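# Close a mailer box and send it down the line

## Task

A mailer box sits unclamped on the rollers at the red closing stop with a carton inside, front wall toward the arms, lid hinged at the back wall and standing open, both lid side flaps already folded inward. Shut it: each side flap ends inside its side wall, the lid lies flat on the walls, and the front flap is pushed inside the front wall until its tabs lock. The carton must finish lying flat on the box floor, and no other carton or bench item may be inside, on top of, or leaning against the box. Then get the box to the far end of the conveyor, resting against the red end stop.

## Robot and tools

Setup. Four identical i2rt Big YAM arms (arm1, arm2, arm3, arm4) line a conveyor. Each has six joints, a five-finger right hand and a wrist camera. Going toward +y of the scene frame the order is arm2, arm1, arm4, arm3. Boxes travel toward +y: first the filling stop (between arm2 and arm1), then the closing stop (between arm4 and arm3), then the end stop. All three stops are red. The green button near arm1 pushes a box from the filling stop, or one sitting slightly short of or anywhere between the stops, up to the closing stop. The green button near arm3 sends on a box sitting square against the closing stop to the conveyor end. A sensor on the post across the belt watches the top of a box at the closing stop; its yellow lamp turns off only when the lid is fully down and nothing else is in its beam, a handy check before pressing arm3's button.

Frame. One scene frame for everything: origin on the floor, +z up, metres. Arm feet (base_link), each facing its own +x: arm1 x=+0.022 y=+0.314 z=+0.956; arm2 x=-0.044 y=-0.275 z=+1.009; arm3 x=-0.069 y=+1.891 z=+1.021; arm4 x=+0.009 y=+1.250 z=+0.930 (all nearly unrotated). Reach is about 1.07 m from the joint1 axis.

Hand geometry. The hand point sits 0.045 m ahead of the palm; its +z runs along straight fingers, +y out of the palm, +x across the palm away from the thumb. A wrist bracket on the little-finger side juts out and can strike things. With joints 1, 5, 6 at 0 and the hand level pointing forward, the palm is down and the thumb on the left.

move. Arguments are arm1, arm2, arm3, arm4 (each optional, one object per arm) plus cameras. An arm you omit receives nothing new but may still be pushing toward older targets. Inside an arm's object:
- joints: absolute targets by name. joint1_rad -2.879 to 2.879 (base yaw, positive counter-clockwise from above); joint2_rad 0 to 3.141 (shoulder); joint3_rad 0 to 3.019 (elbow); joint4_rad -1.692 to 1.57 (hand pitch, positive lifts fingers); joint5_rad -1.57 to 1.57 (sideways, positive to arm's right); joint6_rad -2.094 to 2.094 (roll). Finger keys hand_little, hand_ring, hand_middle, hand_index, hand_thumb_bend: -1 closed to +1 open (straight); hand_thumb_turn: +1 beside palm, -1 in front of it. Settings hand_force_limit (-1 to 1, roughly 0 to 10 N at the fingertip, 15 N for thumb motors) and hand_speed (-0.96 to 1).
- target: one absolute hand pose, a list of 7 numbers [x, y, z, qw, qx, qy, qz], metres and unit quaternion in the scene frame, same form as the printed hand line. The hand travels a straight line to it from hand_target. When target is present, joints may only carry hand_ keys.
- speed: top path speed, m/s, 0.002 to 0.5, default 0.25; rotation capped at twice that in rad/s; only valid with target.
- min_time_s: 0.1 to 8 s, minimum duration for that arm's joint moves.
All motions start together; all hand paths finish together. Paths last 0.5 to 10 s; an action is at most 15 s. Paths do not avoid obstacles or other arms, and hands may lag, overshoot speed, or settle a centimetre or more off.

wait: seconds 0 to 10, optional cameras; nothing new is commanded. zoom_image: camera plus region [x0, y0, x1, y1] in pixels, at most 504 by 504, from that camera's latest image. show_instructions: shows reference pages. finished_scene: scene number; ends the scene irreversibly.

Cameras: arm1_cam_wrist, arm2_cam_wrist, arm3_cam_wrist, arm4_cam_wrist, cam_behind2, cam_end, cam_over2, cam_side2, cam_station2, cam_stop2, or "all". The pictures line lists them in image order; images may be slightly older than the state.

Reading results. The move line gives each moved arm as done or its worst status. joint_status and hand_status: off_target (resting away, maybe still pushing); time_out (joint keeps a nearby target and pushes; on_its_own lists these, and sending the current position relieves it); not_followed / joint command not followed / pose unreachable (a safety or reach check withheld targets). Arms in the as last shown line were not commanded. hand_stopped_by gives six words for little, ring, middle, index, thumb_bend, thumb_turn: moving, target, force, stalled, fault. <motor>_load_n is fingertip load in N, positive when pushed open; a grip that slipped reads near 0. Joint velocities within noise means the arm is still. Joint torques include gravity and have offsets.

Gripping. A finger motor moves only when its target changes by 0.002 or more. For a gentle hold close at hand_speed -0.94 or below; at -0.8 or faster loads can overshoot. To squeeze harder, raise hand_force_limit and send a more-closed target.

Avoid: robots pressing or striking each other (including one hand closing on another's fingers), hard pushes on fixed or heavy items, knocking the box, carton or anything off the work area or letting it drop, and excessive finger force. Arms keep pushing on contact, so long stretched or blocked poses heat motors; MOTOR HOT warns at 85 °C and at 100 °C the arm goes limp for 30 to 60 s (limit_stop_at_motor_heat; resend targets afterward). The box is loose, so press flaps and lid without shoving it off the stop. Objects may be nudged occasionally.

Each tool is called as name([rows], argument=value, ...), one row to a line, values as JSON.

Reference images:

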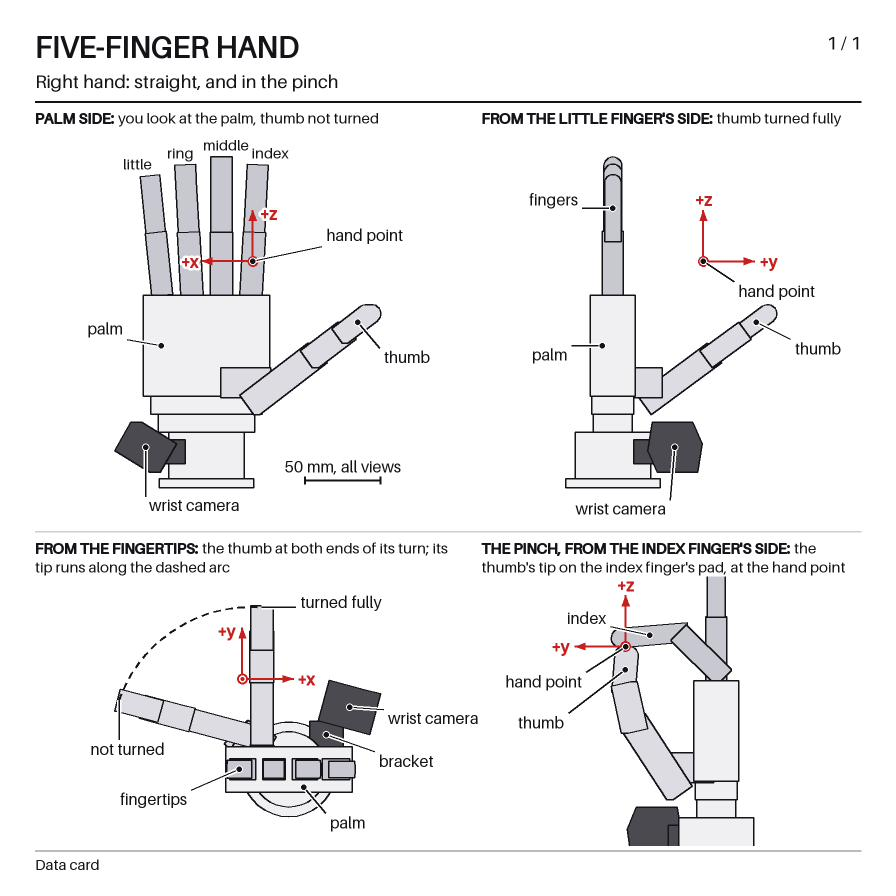

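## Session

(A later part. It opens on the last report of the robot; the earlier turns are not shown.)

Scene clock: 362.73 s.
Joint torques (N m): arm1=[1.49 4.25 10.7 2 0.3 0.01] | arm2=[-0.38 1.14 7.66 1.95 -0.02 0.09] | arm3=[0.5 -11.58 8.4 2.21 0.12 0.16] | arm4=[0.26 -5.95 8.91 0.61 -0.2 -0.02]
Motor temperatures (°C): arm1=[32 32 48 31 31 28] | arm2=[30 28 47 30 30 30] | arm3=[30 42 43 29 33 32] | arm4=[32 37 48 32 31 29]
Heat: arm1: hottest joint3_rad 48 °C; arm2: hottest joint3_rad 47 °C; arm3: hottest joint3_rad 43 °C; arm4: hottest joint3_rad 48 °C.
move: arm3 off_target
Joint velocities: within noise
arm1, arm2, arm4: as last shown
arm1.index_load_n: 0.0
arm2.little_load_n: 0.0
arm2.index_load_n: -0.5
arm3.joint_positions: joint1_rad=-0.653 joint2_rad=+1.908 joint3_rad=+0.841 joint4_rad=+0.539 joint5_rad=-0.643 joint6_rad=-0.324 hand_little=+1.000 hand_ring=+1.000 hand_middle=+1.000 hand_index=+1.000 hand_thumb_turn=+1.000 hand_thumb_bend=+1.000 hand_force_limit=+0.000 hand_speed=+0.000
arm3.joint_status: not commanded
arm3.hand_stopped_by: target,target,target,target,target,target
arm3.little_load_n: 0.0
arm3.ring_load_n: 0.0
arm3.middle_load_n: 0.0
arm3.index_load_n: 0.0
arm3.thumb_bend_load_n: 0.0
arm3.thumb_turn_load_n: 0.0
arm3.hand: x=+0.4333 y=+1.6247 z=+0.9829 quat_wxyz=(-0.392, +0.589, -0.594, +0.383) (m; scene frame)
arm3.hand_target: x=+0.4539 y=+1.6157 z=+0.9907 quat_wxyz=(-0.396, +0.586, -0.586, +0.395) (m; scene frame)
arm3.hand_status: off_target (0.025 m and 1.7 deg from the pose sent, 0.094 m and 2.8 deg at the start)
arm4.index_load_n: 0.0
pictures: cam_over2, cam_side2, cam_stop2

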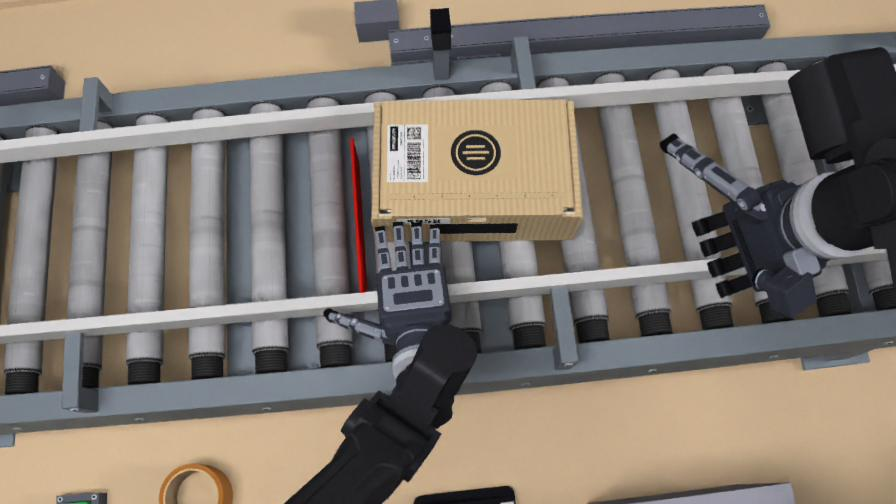

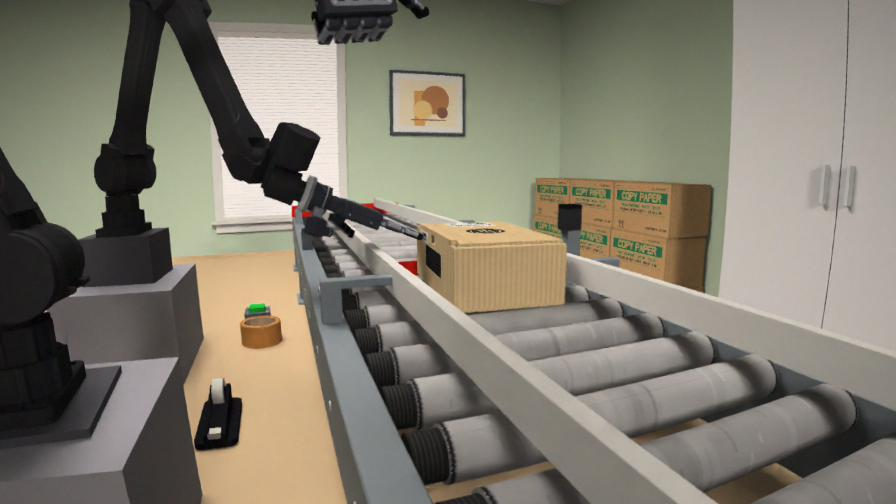

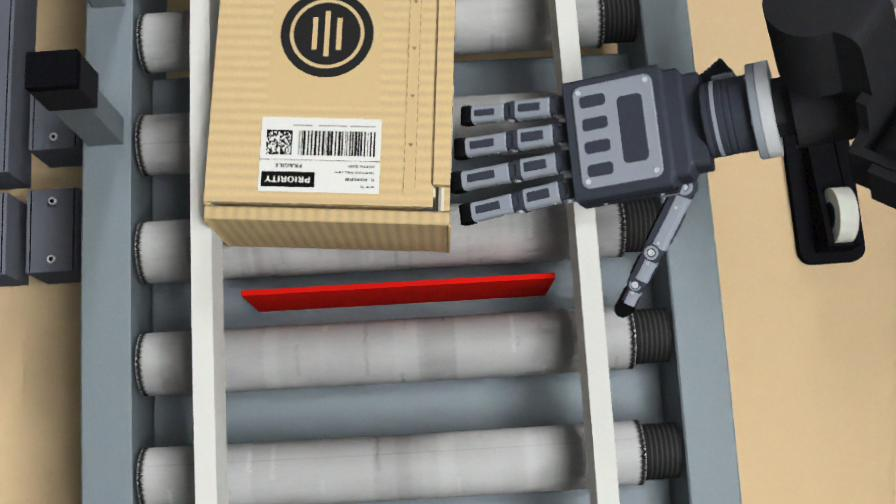

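move(arm3={"target": [0.385, 1.580, 0.995, 0.3954, -0.5862, 0.5862, -0.3954], "speed": 0.15})

move(arm3={"target": [0.385, 1.495, 0.995, 0.3954, -0.5862, 0.5862, -0.3954], "speed": 0.15})

move(arm3={"target": [0.445, 1.495, 0.990, 0.3954, -0.5862, 0.5862, -0.3954], "speed": 0.1}, cameras=["cam_side2","cam_over2","cam_stop2"])

zoom_image(camera="cam_side2", region=[320, 130, 560, 310])

Scene clock: 370.10 s.
Joint torques (N m): arm1=[1.49 4.31 10.7 2 0.3 0.01] | arm2=[-0.62 1.32 7.65 1.95 -0.08 0.08] | arm3=[-0.03 -15.15 4.68 1.43 -0.37 -0.16] | arm4=[0.21 -6.01 8.9 0.59 -0.19 -0.02]
Motor temperatures (°C): arm1=[32 32 48 31 31 28] | arm2=[30 28 47 30 30 30] | arm3=[30 41 44 29 33 32] | arm4=[32 37 48 32 31 29]
Heat: arm1: hottest joint3_rad 48 °C; arm2: hottest joint3_rad 47 °C; arm3: hottest joint3_rad 44 °C; arm4: hottest joint3_rad 48 °C.
move: arm3 off_target
Joint velocities: within noise
arm1, arm2, arm4: as last shown
arm2.index_load_n: 0.0
arm3.joint_positions: joint1_rad=-0.807 joint2_rad=+1.902 joint3_rad=+0.823 joint4_rad=+0.498 joint5_rad=-0.768 joint6_rad=-0.397 hand_little=+1.000 hand_ring=+1.000 hand_middle=+1.000 hand_index=+1.000 hand_thumb_turn=+1.000 hand_thumb_bend=+1.000 hand_force_limit=+0.000 hand_speed=+0.000
arm3.joint_status: not commanded
arm3.hand_stopped_by: target,target,target,target,target,target
arm3.little_load_n: 0.0
arm3.ring_load_n: 0.0
arm3.middle_load_n: 0.0
arm3.index_load_n: 0.0
arm3.thumb_bend_load_n: 0.0
arm3.thumb_turn_load_n: 0.0
arm3.hand: x=+0.3800 y=+1.5807 z=+0.9803 quat_wxyz=(-0.397, +0.579, -0.600, +0.384) (m; scene frame)
arm3.hand_target: x=+0.3850 y=+1.5800 z=+0.9949 quat_wxyz=(-0.395, +0.586, -0.586, +0.396) (m; scene frame)
arm3.hand_status: off_target (0.016 m and 2.2 deg from the pose sent, 0.067 m and 1.7 deg at the start)
arm4.index_load_n: 0.5
pictures: none

Scene clock: 371.33 s.
Joint torques (N m): arm1=[1.55 4.31 10.7 2 0.3 0.01] | arm2=[-0.56 1.67 7.69 1.88 0.01 0.06] | arm3=[-0.62 -13.68 7.79 1.33 -0.44 -0.11] | arm4=[0.21 -6.01 8.91 0.61 -0.19 -0.02]
Motor temperatures (°C): arm1=[32 32 48 31 31 28] | arm2=[30 28 47 30 30 30] | arm3=[30 41 44 29 33 32] | arm4=[32 37 48 32 31 29]
Heat: arm1: hottest joint3_rad 48 °C; arm2: hottest joint3_rad 47 °C; arm3: hottest joint3_rad 44 °C; arm4: hottest joint3_rad 48 °C.
move: arm3 off_target
Joint velocities: within noise
arm1, arm2, arm4: as last shown
arm3.joint_positions: joint1_rad=-0.910 joint2_rad=+1.961 joint3_rad=+1.004 joint4_rad=+0.320 joint5_rad=-0.858 joint6_rad=-0.484 hand_little=+1.000 hand_ring=+1.000 hand_middle=+1.000 hand_index=+1.000 hand_thumb_turn=+1.000 hand_thumb_bend=+1.000 hand_force_limit=+0.000 hand_speed=+0.000
arm3.joint_status: not commanded
arm3.hand_stopped_by: target,target,target,target,target,target
arm3.little_load_n: 0.0
arm3.ring_load_n: 0.0
arm3.middle_load_n: 0.0
arm3.index_load_n: 0.0
arm3.thumb_bend_load_n: 0.0
arm3.thumb_turn_load_n: 0.0
arm3.hand: x=+0.3764 y=+1.5054 z=+0.9906 quat_wxyz=(-0.398, +0.580, -0.596, +0.387) (m; scene frame)
arm3.hand_target: x=+0.3848 y=+1.4953 z=+0.9952 quat_wxyz=(-0.395, +0.586, -0.586, +0.396) (m; scene frame)
arm3.hand_status: off_target (0.014 m and 1.7 deg from the pose sent, 0.087 m and 2.2 deg at the start)
arm4.index_load_n: 0.0
pictures: none

Scene clock: 372.50 s.
Joint torques (N m): arm1=[1.49 4.25 10.69 2 0.3 0.01] | arm2=[0.03 0.79 7.53 2 -0.04 0.06] | arm3=[0.32 -14.27 8.76 2.13 -0.23 0.15] | arm4=[0.21 -5.95 8.9 0.59 -0.2 -0.02]
Motor temperatures (°C): arm1=[32 32 48 31 31 28] | arm2=[30 28 47 30 30 30] | arm3=[30 41 44 29 32 32] | arm4=[32 37 48 32 31 29]
Heat: arm1: hottest joint3_rad 48 °C; arm2: hottest joint3_rad 47 °C; arm3: hottest joint3_rad 44 °C; arm4: hottest joint3_rad 48 °C.
move: arm3 off_target
Joint velocities: within noise
arm1, arm2, arm4: as last shown
arm3.joint_positions: joint1_rad=-0.828 joint2_rad=+2.028 joint3_rad=+1.104 joint4_rad=+0.320 joint5_rad=-0.789 joint6_rad=-0.443 hand_little=+1.000 hand_ring=+1.000 hand_middle=+1.000 hand_index=+1.000 hand_thumb_turn=+1.000 hand_thumb_bend=+1.000 hand_force_limit=+0.000 hand_speed=+0.000
arm3.joint_status: not commanded
arm3.hand_stopped_by: target,target,target,target,target,target
arm3.little_load_n: 0.0
arm3.ring_load_n: 0.0
arm3.middle_load_n: 0.5
arm3.index_load_n: 0.0
arm3.thumb_bend_load_n: 0.0
arm3.thumb_turn_load_n: 0.0
arm3.hand: x=+0.4282 y=+1.5051 z=+0.9832 quat_wxyz=(-0.393, +0.587, -0.594, +0.385) (m; scene frame)
arm3.hand_target: x=+0.4444 y=+1.4957 z=+0.9905 quat_wxyz=(-0.396, +0.586, -0.586, +0.395) (m; scene frame)
arm3.hand_status: off_target (0.021 m and 1.5 deg from the pose sent, 0.069 m and 1.7 deg at the start)
pictures: cam_over2, cam_side2, cam_stop2

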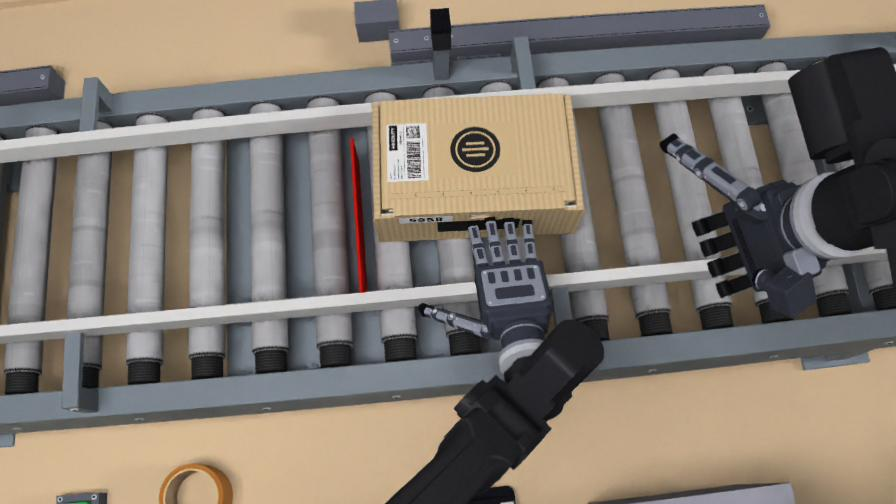

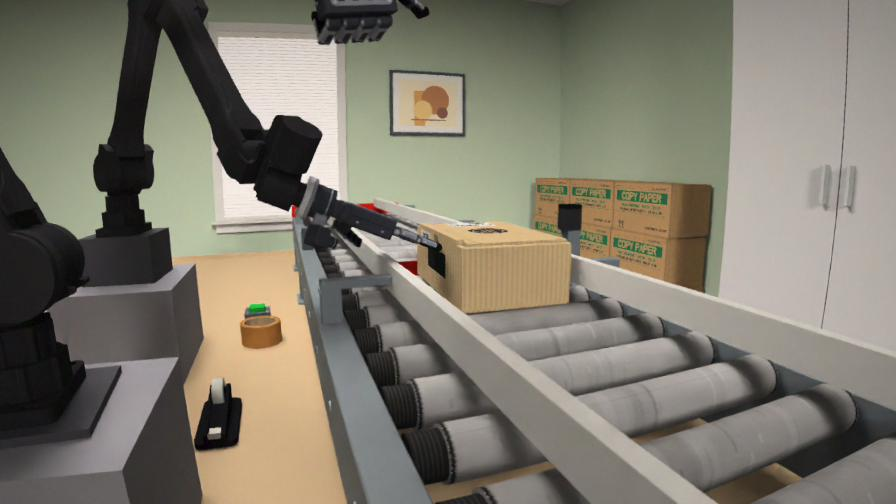

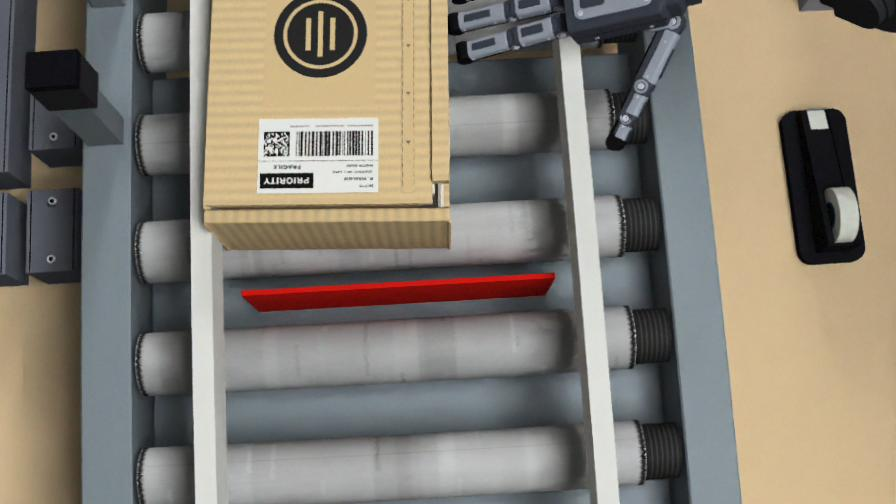

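Scaled by 2.100 from the camera's 896x504 image, which has a finer 1280x720 frame.

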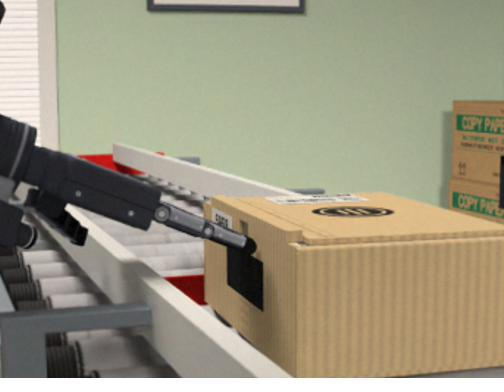

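move(arm3={"target": [0.465, 1.490, 0.990, 0.3954, -0.5862, 0.5862, -0.3954], "speed": 0.08}, cameras=["cam_over2","cam_stop2"])

zoom_image(camera="cam_over2", region=[340, 60, 620, 260])

Scene clock: 376.27 s.
Joint torques (N m): arm1=[1.55 4.25 10.7 2 0.3 0] | arm2=[-0.26 0.62 7.72 1.78 -0.06 0.04] | arm3=[1.44 -13.86 10.51 1.68 0.09 0.18] | arm4=[0.21 -5.95 8.9 0.61 -0.2 -0.03]
Motor temperatures (°C): arm1=[32 32 48 31 31 28] | arm2=[30 28 47 30 30 30] | arm3=[30 42 45 29 32 32] | arm4=[32 36 47 32 31 29]
Heat: arm1: hottest joint3_rad 48 °C; arm2: hottest joint3_rad 47 °C; arm3: hottest joint3_rad 45 °C; arm4: hottest joint3_rad 47 °C.
move: arm3 off_target
Joint velocities: within noise
arm1, arm2, arm4: as last shown
arm3.joint_positions: joint1_rad=-0.823 joint2_rad=+2.045 joint3_rad=+1.131 joint4_rad=+0.320 joint5_rad=-0.780 joint6_rad=-0.427 hand_little=+1.000 hand_ring=+1.000 hand_middle=+1.000 hand_index=+1.000 hand_thumb_turn=+1.000 hand_thumb_bend=+1.000 hand_force_limit=+0.000 hand_speed=+0.000
arm3.joint_status: not commanded
arm3.hand_stopped_by: target,target,target,target,target,target
arm3.little_load_n: 0.0
arm3.ring_load_n: 0.0
arm3.middle_load_n: 0.0
arm3.index_load_n: 0.0
arm3.thumb_bend_load_n: 0.0
arm3.thumb_turn_load_n: 0.0
arm3.hand: x=+0.4369 y=+1.4992 z=+0.9831 quat_wxyz=(-0.393, +0.584, -0.596, +0.387) (m; scene frame)
arm3.hand_target: x=+0.4636 y=+1.4916 z=+0.9910 quat_wxyz=(-0.396, +0.586, -0.586, +0.396) (m; scene frame)
arm3.hand_status: off_target (0.030 m and 1.6 deg from the pose sent, 0.040 m and 1.5 deg at the start)
arm4.middle_load_n: 0.5
pictures: cam_over2, cam_stop2

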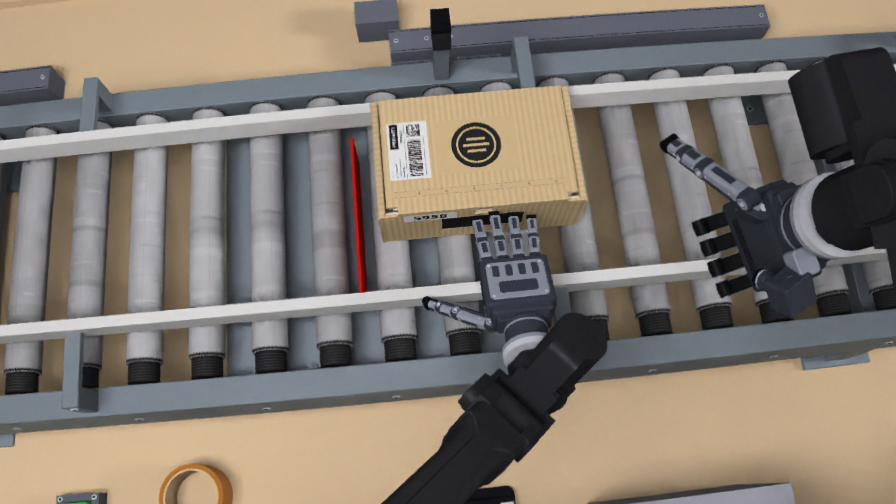

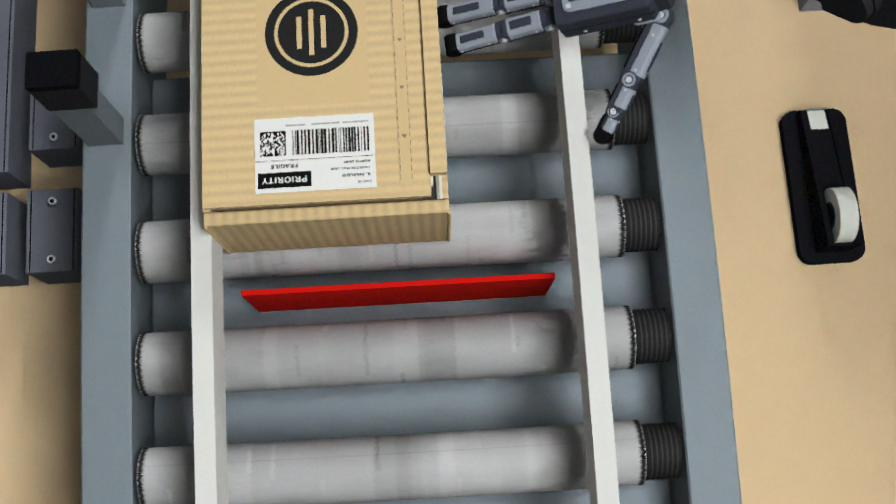

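Scaled by 1.800 from the camera's 896x504 image, which has a finer 1280x720 frame.

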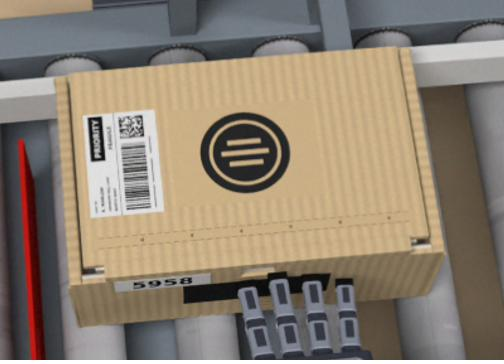

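move(arm3={"target": [0.30, 1.620, 1.100, 0.3954, -0.5862, 0.5862, -0.3954], "speed": 0.3}, arm4={"target": [0.60, 1.300, 1.200, 0, -0.1305, 0.9914, 0], "speed": 0.3})

move(arm3={"joints": {"joint1_rad": 0.0, "joint2_rad": 0.9, "joint3_rad": 1.2, "joint4_rad": -0.6, "joint5_rad": 0, "joint6_rad": 0, "hand_little": -1, "hand_ring": -1, "hand_middle": -1, "hand_index": -1}, "min_time_s": 2.5}, arm4={"target": [0.63, 1.310, 0.985, 0, -0.1305, 0.9914, 0], "speed": 0.2}, cameras=["cam_side2","cam_over2","cam_station2"])

Scene clock: 389.50 s.
Joint torques (N m): arm1=[1.49 4.25 10.7 2 0.3 0.01] | arm2=[-0.91 0.21 7.77 1.98 -0.01 0.07] | arm3=[-0.67 -7.94 6.74 1.35 -0.38 -0.15] | arm4=[0.15 -18.08 15.49 0.01 -0.03 -0.03]
Motor temperatures (°C): arm1=[32 32 48 31 31 28] | arm2=[30 28 47 30 30 30] | arm3=[30 41 47 29 32 32] | arm4=[32 36 48 32 31 29]
Heat: arm1: hottest joint3_rad 48 °C; arm2: hottest joint3_rad 47 °C; arm3: hottest joint3_rad 47 °C; arm4: hottest joint3_rad 48 °C.
move: arm3 done; arm4 off_target
Joint velocities: within noise
arm1, arm2: as last shown
arm3.joint_positions: joint1_rad=-0.896 joint2_rad=+1.422 joint3_rad=+0.651 joint4_rad=+0.157 joint5_rad=-0.854 joint6_rad=-0.479 hand_little=+1.000 hand_ring=+1.000 hand_middle=+1.000 hand_index=+1.000 hand_thumb_turn=+1.000 hand_thumb_bend=+1.000 hand_force_limit=+0.000 hand_speed=+0.000
arm3.joint_status: not commanded
arm3.hand_stopped_by: target,target,target,target,target,target
arm3.little_load_n: 0.0
arm3.ring_load_n: 0.0
arm3.middle_load_n: 0.0
arm3.index_load_n: 0.0
arm3.thumb_bend_load_n: 0.0
arm3.thumb_turn_load_n: 0.0
arm3.hand: x=+0.3006 y=+1.6232 z=+1.0991 quat_wxyz=(-0.399, +0.583, -0.589, +0.393) (m; scene frame)
arm3.hand_target: x=+0.3000 y=+1.6200 z=+1.1001 quat_wxyz=(-0.396, +0.586, -0.586, +0.396) (m; scene frame)
arm3.hand_status: done (0.003 m and 0.7 deg from the pose sent, 0.217 m and 1.6 deg at the start)
arm4.joint_positions: joint1_rad=-0.126 joint2_rad=+1.830 joint3_rad=+1.935 joint4_rad=-1.675 joint5_rad=-0.005 joint6_rad=+1.297 hand_little=-1.000 hand_ring=-1.000 hand_middle=-1.000 hand_index=-1.000 hand_thumb_turn=+1.000 hand_thumb_bend=+1.000 hand_force_limit=+0.000 hand_speed=+0.000
arm4.joint_status: not commanded
arm4.hand_stopped_by: target,target,target,target,target,target
arm4.little_load_n: 0.0
arm4.ring_load_n: 0.0
arm4.middle_load_n: 0.0
arm4.index_load_n: 0.0
arm4.thumb_bend_load_n: 0.0
arm4.thumb_turn_load_n: 0.0
arm4.hand: x=+0.5894 y=+1.3052 z=+1.1776 quat_wxyz=(+0.003, +0.127, -0.992, -0.004) (m; scene frame)
arm4.hand_target: x=+0.5988 y=+1.2999 z=+1.1996 quat_wxyz=(-0.020, +0.129, -0.991, +0.001) (m; scene frame)
arm4.hand_status: off_target (0.025 m and 0.7 deg from the pose sent, 0.243 m and 10.5 deg at the start; a joint's target at an end of its range on 24 of 46 steps)
pictures: none

Scene clock: 392.53 s.
Joint torques (N m): arm1=[1.55 4.31 10.7 2 0.3 0.01] | arm2=[-0.15 1.14 7.6 1.89 0 0.06] | arm3=[-0.26 -3.08 12.08 1.74 0.13 0.2] | arm4=[1.49 -19.43 8.95 0.85 0 0.11]
Motor temperatures (°C): arm1=[32 32 49 31 31 28] | arm2=[30 28 47 30 30 30] | arm3=[30 41 48 29 32 32] | arm4=[32 36 48 32 31 29]
Heat: arm1: hottest joint3_rad 49 °C; arm2: hottest joint3_rad 47 °C; arm3: hottest joint3_rad 48 °C; arm4: hottest joint3_rad 48 °C.
move: arm3 done; arm4 off_target
Joint velocities: within noise
arm1.joint_positions: joint1_rad=+0.146 joint2_rad=+0.638 joint3_rad=+1.447 joint4_rad=-1.211 joint5_rad=+0.121 joint6_rad=-1.223 hand_little=+1.000 hand_ring=+1.000 hand_middle=+1.000 hand_index=+1.000 hand_thumb_turn=+1.000 hand_thumb_bend=+1.000 hand_force_limit=+0.000 hand_speed=-0.800
arm1.joint_status: not commanded
arm1.hand_stopped_by: target,target,target,target,target,target
arm1.little_load_n: 0.0
arm1.ring_load_n: 0.0
arm1.middle_load_n: 0.0
arm1.index_load_n: 0.0
arm1.thumb_bend_load_n: 0.0
arm1.thumb_turn_load_n: 0.0
arm1.hand: x=+0.2763 y=+0.2789 z=+1.4931 quat_wxyz=(-0.096, +0.827, -0.113, +0.542) (m; scene frame)
arm1.hand_target: x=+0.2742 y=+0.2784 z=+1.5065 quat_wxyz=(-0.100, +0.818, -0.113, +0.555) (m; scene frame)
arm1.hand_status: not commanded
arm2.joint_positions: joint1_rad=-0.143 joint2_rad=+0.629 joint3_rad=+1.377 joint4_rad=-1.236 joint5_rad=-0.055 joint6_rad=-1.030 hand_little=+1.000 hand_ring=+1.000 hand_middle=+1.000 hand_index=+1.000 hand_thumb_turn=+1.000 hand_thumb_bend=+1.000 hand_force_limit=+0.000 hand_speed=-0.800
arm2.joint_status: not commanded
arm2.hand_stopped_by: target,target,target,target,target,target
arm2.little_load_n: 0.5
arm2.ring_load_n: 0.0
arm2.middle_load_n: 0.0
arm2.index_load_n: 0.0
arm2.thumb_bend_load_n: 0.0
arm2.thumb_turn_load_n: 0.0
arm2.hand: x=+0.1904 y=-0.3606 z=+1.4990 quat_wxyz=(-0.100, +0.797, -0.316, +0.505) (m; scene frame)
arm2.hand_target: x=+0.1895 y=-0.3604 z=+1.5107 quat_wxyz=(-0.101, +0.791, -0.313, +0.516) (m; scene frame)
arm2.hand_status: not commanded
arm3.joint_positions: joint1_rad=-0.001 joint2_rad=+0.901 joint3_rad=+1.150 joint4_rad=-0.592 joint5_rad=-0.002 joint6_rad=-0.015 hand_little=-1.000 hand_ring=-1.000 hand_middle=-1.000 hand_index=-1.000 hand_thumb_turn=+1.000 hand_thumb_bend=+1.000 hand_force_limit=+0.000 hand_speed=+0.000
arm3.joint_status: all done
arm3.hand_stopped_by: target,target,target,target,target,target
arm3.little_load_n: 0.0
arm3.ring_load_n: 0.5
arm3.middle_load_n: 0.0
arm3.index_load_n: 0.0
arm3.thumb_bend_load_n: 0.0
arm3.thumb_turn_load_n: -0.5
arm3.hand: x=+0.3718 y=+1.8952 z=+1.4395 quat_wxyz=(-0.395, +0.565, -0.589, +0.422) (m; scene frame)
arm3.hand_target: x=+0.3725 y=+1.8962 z=+1.4683 quat_wxyz=(-0.410, +0.552, -0.584, +0.432) (m; scene frame)
arm3.hand_status: not commanded
arm4.joint_positions: joint1_rad=-0.126 joint2_rad=+1.994 joint3_rad=+1.696 joint4_rad=-1.257 joint5_rad=+0.000 joint6_rad=+1.297 hand_little=-1.000 hand_ring=-1.000 hand_middle=-1.000 hand_index=-1.000 hand_thumb_turn=+1.000 hand_thumb_bend=+1.000 hand_force_limit=+0.000 hand_speed=+0.000
arm4.joint_status: not commanded
arm4.hand_stopped_by: target,target,target,target,target,target
arm4.little_load_n: 0.0
arm4.ring_load_n: 0.5
arm4.middle_load_n: 0.5
arm4.index_load_n: 0.0
arm4.thumb_bend_load_n: 0.0
arm4.thumb_turn_load_n: 0.0
arm4.hand: x=+0.6321 y=+1.3040 z=+0.9934 quat_wxyz=(-0.004, +0.127, -0.992, -0.001) (m; scene frame)
arm4.hand_target: x=+0.6299 y=+1.3098 z=+0.9852 quat_wxyz=(+0.000, +0.130, -0.991, +0.000) (m; scene frame)
arm4.hand_status: off_target (0.011 m and 0.6 deg from the pose sent, 0.197 m and 0.7 deg at the start)
pictures: cam_over2, cam_side2, cam_station2

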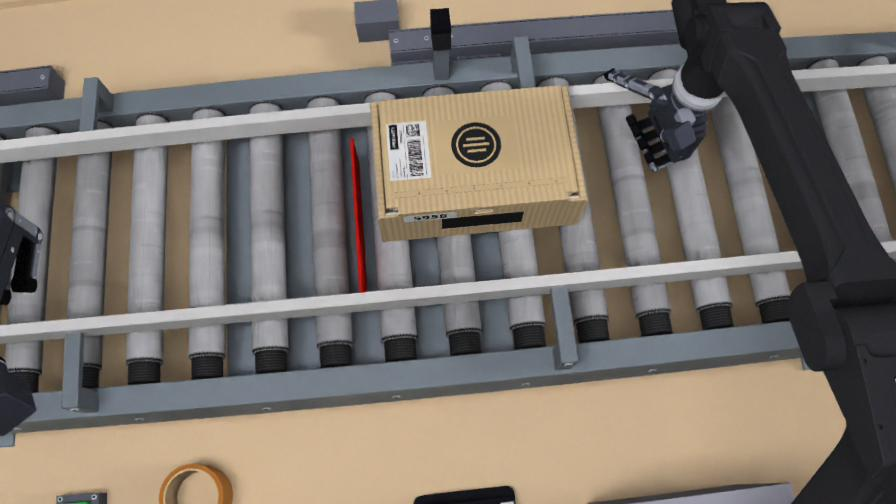

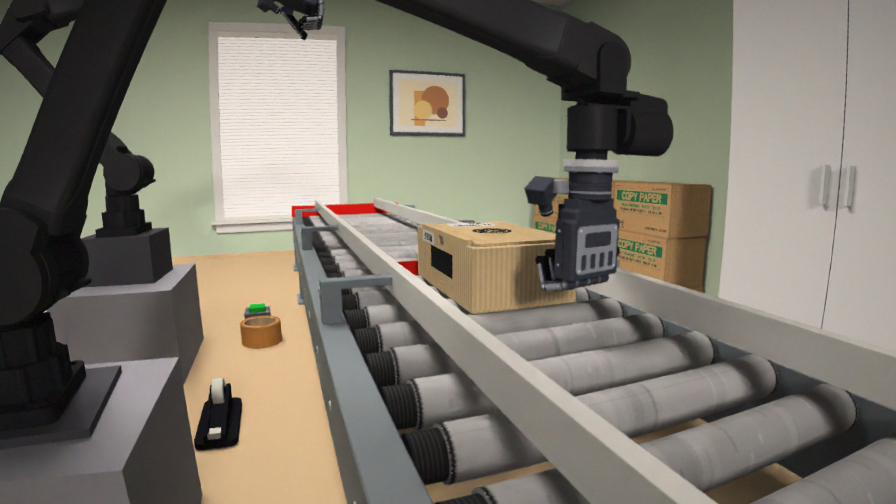

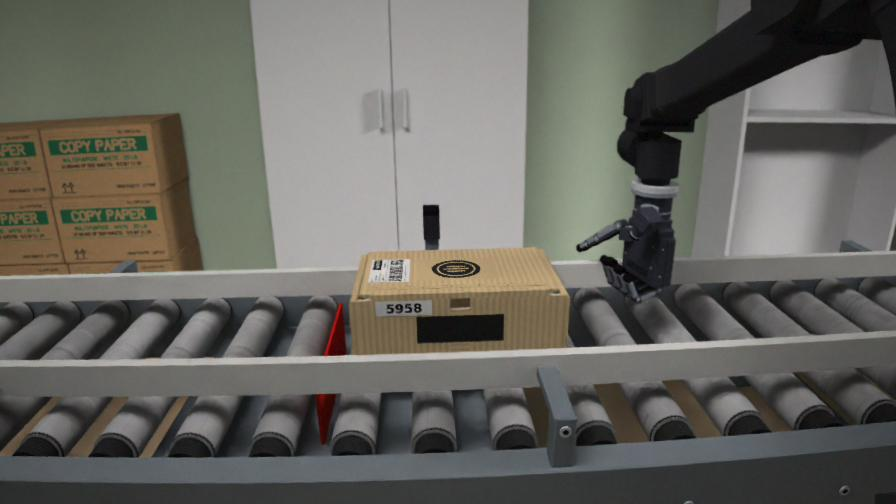

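move(arm4={"target": [0.655, 1.375, 0.980, 0, -0.1305, 0.9914, 0], "speed": 0.1})

move(arm4={"target": [0.655, 1.400, 0.980, 0, -0.1305, 0.9914, 0], "speed": 0.05}, cameras=["cam_over2","cam_stop2","cam_station2"])

zoom_image(camera="cam_over2", region=[340, 60, 700, 260])

Scene clock: 400.10 s.
Joint torques (N m): arm1=[1.49 4.31 10.69 2 0.3 0.01] | arm2=[-0.26 0.5 7.71 2.07 0.04 0.03] | arm3=[-0.32 -3.08 12.07 1.74 0.13 0.17] | arm4=[1.2 -18.61 14.79 -0.1 -0.02 0.15]
Motor temperatures (°C): arm1=[32 32 49 31 31 28] | arm2=[30 28 47 30 30 30] | arm3=[30 40 49 29 31 31] | arm4=[32 36 48 32 31 29]
Heat: arm1: hottest joint3_rad 49 °C; arm2: hottest joint3_rad 47 °C; arm3: hottest joint3_rad 49 °C; arm4: hottest joint3_rad 48 °C.
move: arm4 off_target
Joint velocities: within noise
arm1, arm2, arm3: as last shown
arm1.ring_load_n: 0.5
arm1.middle_load_n: -0.5
arm2.little_load_n: 0.0
arm2.index_load_n: -0.5
arm3.ring_load_n: 0.0
arm3.thumb_turn_load_n: 0.0
arm3.hand: x=+0.3718 y=+1.8952 z=+1.4395 quat_wxyz=(-0.396, +0.565, -0.589, +0.422) (m; scene frame)
arm4.joint_positions: joint1_rad=-0.019 joint2_rad=+2.053 joint3_rad=+1.741 joint4_rad=-1.268 joint5_rad=+0.000 joint6_rad=+1.394 hand_little=-1.000 hand_ring=-1.000 hand_middle=-1.000 hand_index=-1.000 hand_thumb_turn=+1.000 hand_thumb_bend=+1.000 hand_force_limit=+0.000 hand_speed=+0.000
arm4.joint_status: not commanded
arm4.hand_stopped_by: target,target,target,target,target,target
arm4.little_load_n: 0.0
arm4.ring_load_n: 0.0
arm4.middle_load_n: 0.0
arm4.index_load_n: 0.0
arm4.thumb_bend_load_n: 0.0
arm4.thumb_turn_load_n: 0.0
arm4.hand: x=+0.6393 y=+1.3696 z=+0.9749 quat_wxyz=(+0.008, +0.132, -0.991, -0.002) (m; scene frame)
arm4.hand_target: x=+0.6543 y=+1.3750 z=+0.9801 quat_wxyz=(-0.001, +0.130, -0.991, +0.000) (m; scene frame)
arm4.hand_status: off_target (0.017 m and 1.0 deg from the pose sent, 0.076 m and 0.6 deg at the start)
pictures: none

Scene clock: 401.10 s.
Joint torques (N m): arm1=[1.55 4.31 10.7 2.02 0.3 0.01] | arm2=[0.44 1.49 7.65 1.78 0 0.04] | arm3=[-0.26 -3.08 12.08 1.76 0.13 0.17] | arm4=[2.78 -18.37 15.06 0.01 -0.2 0.11]
Motor temperatures (°C): arm1=[32 32 49 31 31 28] | arm2=[30 28 47 30 30 30] | arm3=[30 40 49 29 31 31] | arm4=[32 36 48 32 31 29]
Heat: arm1: hottest joint3_rad 49 °C; arm2: hottest joint3_rad 47 °C; arm3: hottest joint3_rad 49 °C; arm4: hottest joint3_rad 48 °C.
move: arm4 off_target
Joint velocities: within noise
arm1, arm2, arm3: as last shown
arm1.ring_load_n: 0.0
arm1.middle_load_n: 0.0
arm2.index_load_n: 0.0
arm4.joint_positions: joint1_rad=+0.002 joint2_rad=+2.056 joint3_rad=+1.749 joint4_rad=-1.276 joint5_rad=+0.006 joint6_rad=+1.440 hand_little=-1.000 hand_ring=-1.000 hand_middle=-1.000 hand_index=-1.000 hand_thumb_turn=+1.000 hand_thumb_bend=+1.000 hand_force_limit=+0.000 hand_speed=+0.000
arm4.joint_status: not commanded
arm4.hand_stopped_by: target,target,target,target,target,target
arm4.little_load_n: 0.5
arm4.ring_load_n: 0.0
arm4.middle_load_n: 0.0
arm4.index_load_n: 0.0
arm4.thumb_bend_load_n: 0.0
arm4.thumb_turn_load_n: 0.5
arm4.hand: x=+0.6402 y=+1.3814 z=+0.9754 quat_wxyz=(+0.010, +0.120, -0.993, +0.001) (m; scene frame)
arm4.hand_target: x=+0.6537 y=+1.3999 z=+0.9802 quat_wxyz=(+0.000, +0.130, -0.991, +0.000) (m; scene frame)
arm4.hand_status: off_target (0.024 m and 1.7 deg from the pose sent, 0.035 m and 1.0 deg at the start)
pictures: cam_over2, cam_station2, cam_stop2

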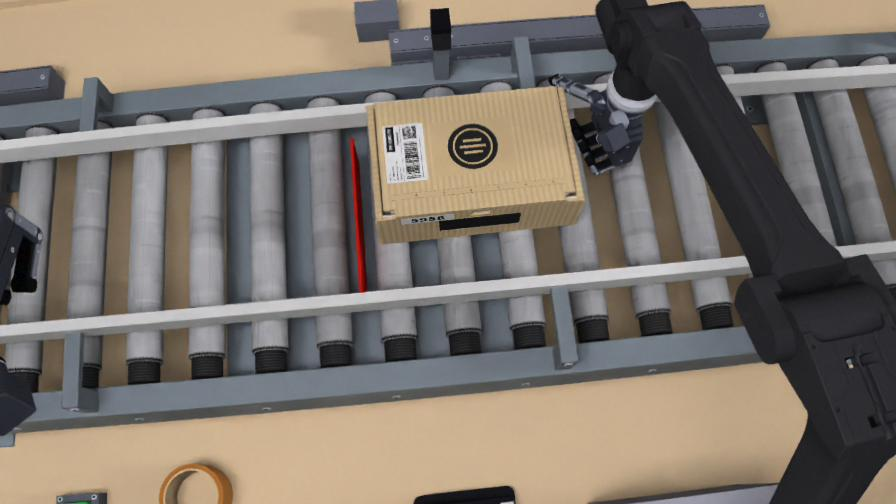

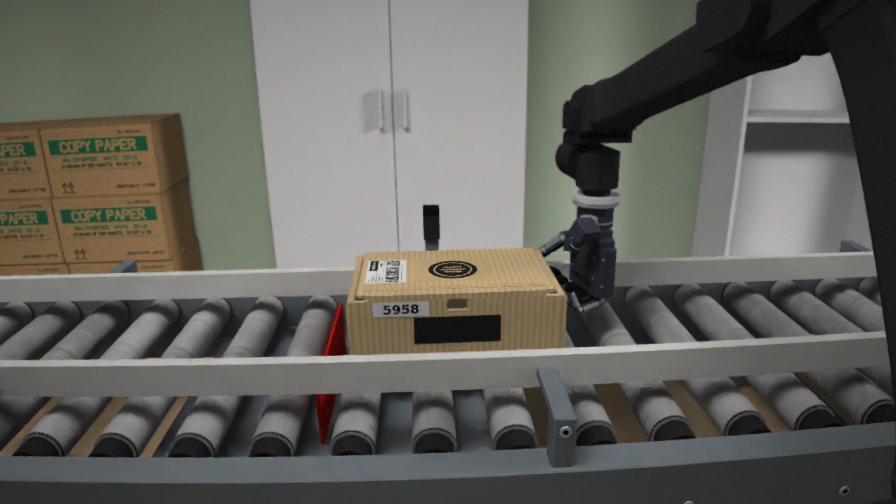

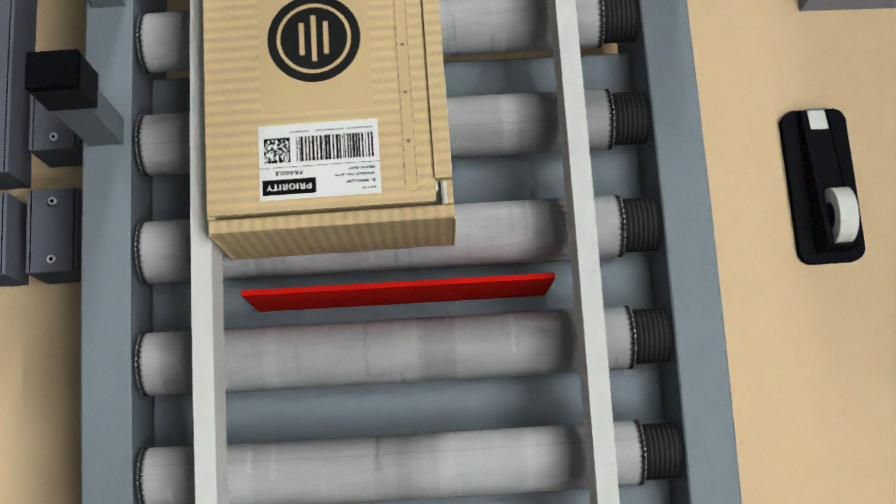

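Scaled by 1.400 from the camera's 896x504 image, which has a finer 1280x720 frame.

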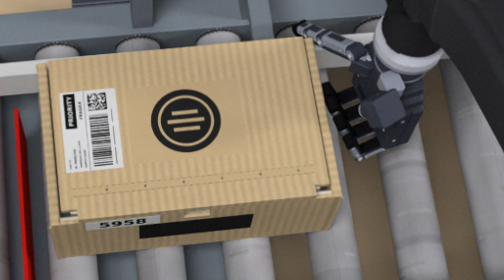

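move(arm4={"target": [0.622, 1.375, 0.980, 0, -0.1305, 0.9914, 0], "speed": 0.1})

move(arm4={"target": [0.622, 1.425, 0.980, 0, -0.1305, 0.9914, 0], "speed": 0.06}, cameras=["cam_over2","cam_stop2"])

zoom_image(camera="cam_over2", region=[340, 60, 700, 260])

Scene clock: 406.33 s.
Joint torques (N m): arm1=[1.49 4.25 10.71 2.02 0.3 0.01] | arm2=[-0.44 1.32 7.76 1.83 0.01 0.07] | arm3=[-0.32 -3.14 12.07 1.76 0.13 0.17] | arm4=[0.03 -20.31 8.27 0.79 -0.21 -0.13]
Motor temperatures (°C): arm1=[32 32 49 31 31 28] | arm2=[30 28 47 30 30 30] | arm3=[30 40 50 29 31 31] | arm4=[32 37 50 32 31 29]
Heat: arm1: hottest joint3_rad 49 °C; arm2: hottest joint3_rad 47 °C; arm3: hottest joint3_rad 50 °C; arm4: hottest joint3_rad 50 °C.
move: arm4 done
Joint velocities: arm1=[within noise] | arm2=[-0.015 0.005 -0.012 0.007 -0.007 -0.198] | arm3=[within noise] | arm4=[within noise]
arm1, arm2, arm3: as last shown
arm3.thumb_turn_load_n: -0.5
arm4.joint_positions: joint1_rad=+0.000 joint2_rad=+1.998 joint3_rad=+1.676 joint4_rad=-1.237 joint5_rad=+0.006 joint6_rad=+1.431 hand_little=-1.000 hand_ring=-1.000 hand_middle=-1.000 hand_index=-1.000 hand_thumb_turn=+1.000 hand_thumb_bend=+1.000 hand_force_limit=+0.000 hand_speed=+0.000
arm4.joint_status: not commanded
arm4.hand_stopped_by: target,target,target,target,target,target
arm4.little_load_n: 0.0
arm4.ring_load_n: 0.0
arm4.middle_load_n: 0.0
arm4.index_load_n: 0.0
arm4.thumb_bend_load_n: 0.0
arm4.thumb_turn_load_n: 0.0
arm4.hand: x=+0.6269 y=+1.3789 z=+0.9841 quat_wxyz=(-0.003, +0.123, -0.992, +0.001) (m; scene frame)
arm4.hand_target: x=+0.6221 y=+1.3750 z=+0.9800 quat_wxyz=(+0.000, +0.130, -0.991, +0.000) (m; scene frame)
arm4.hand_status: done (0.007 m and 0.9 deg from the pose sent, 0.020 m and 1.7 deg at the start)
pictures: none

Scene clock: 407.67 s.
Joint torques (N m): arm1=[1.55 4.31 10.7 2.02 0.31 0.01] | arm2=[-1.03 1.03 7.71 1.78 0.03 0.04] | arm3=[-0.26 -3.08 12.08 1.74 0.13 0.17] | arm4=[2.55 -18.67 10.78 0.36 -0.4 0.06]
Motor temperatures (°C): arm1=[32 32 49 31 31 28] | arm2=[30 28 47 30 30 30] | arm3=[30 40 50 29 31 31] | arm4=[32 37 50 32 31 29]
Heat: arm1: hottest joint3_rad 49 °C; arm2: hottest joint3_rad 47 °C; arm3: hottest joint3_rad 50 °C; arm4: hottest joint3_rad 50 °C.
move: arm4 off_target
Joint velocities: within noise
arm1, arm2, arm3: as last shown
arm2.thumb_turn_load_n: 0.5
arm3.thumb_turn_load_n: 0.0
arm4.joint_positions: joint1_rad=+0.052 joint2_rad=+1.998 joint3_rad=+1.676 joint4_rad=-1.237 joint5_rad=+0.012 joint6_rad=+1.493 hand_little=-1.000 hand_ring=-1.000 hand_middle=-1.000 hand_index=-1.000 hand_thumb_turn=+1.000 hand_thumb_bend=+1.000 hand_force_limit=+0.000 hand_speed=+0.000
arm4.joint_status: not commanded
arm4.hand_stopped_by: target,target,target,target,target,target
arm4.little_load_n: 0.0
arm4.ring_load_n: 0.0
arm4.middle_load_n: 0.0
arm4.index_load_n: 0.0
arm4.thumb_bend_load_n: -0.5
arm4.thumb_turn_load_n: 0.0
arm4.hand: x=+0.6237 y=+1.4087 z=+0.9839 quat_wxyz=(-0.003, +0.118, -0.993, +0.004) (m; scene frame)
arm4.hand_target: x=+0.6217 y=+1.4249 z=+0.9800 quat_wxyz=(+0.000, +0.131, -0.991, +0.000) (m; scene frame)
arm4.hand_status: off_target (0.017 m and 1.5 deg from the pose sent, 0.047 m and 0.9 deg at the start)
pictures: cam_over2, cam_stop2

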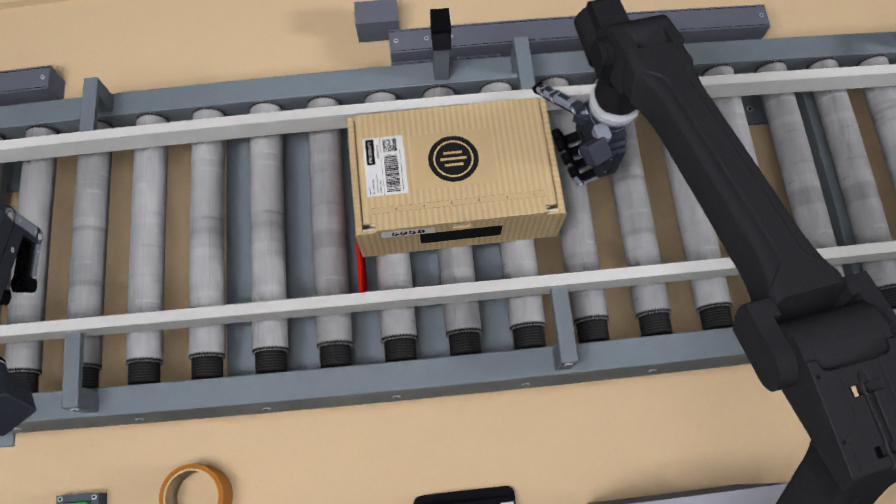

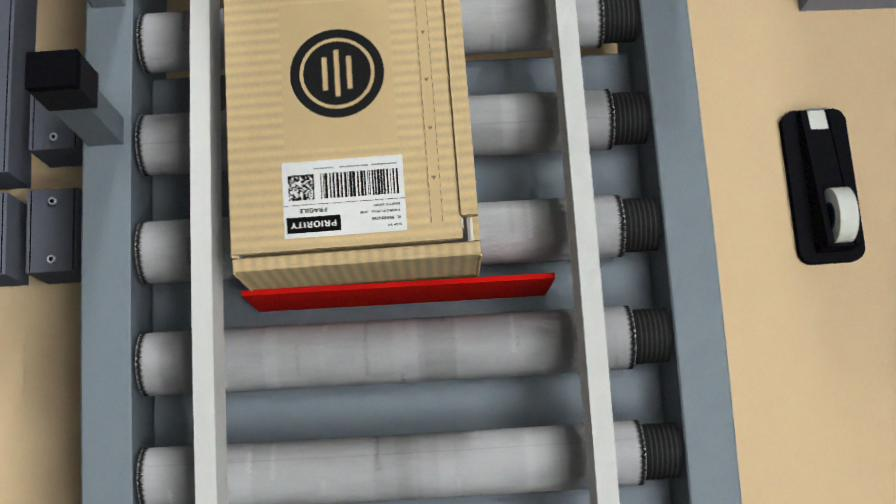

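Scaled by 1.400 from the camera's 896x504 image, which has a finer 1280x720 frame.

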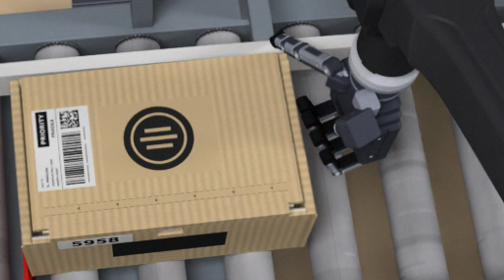

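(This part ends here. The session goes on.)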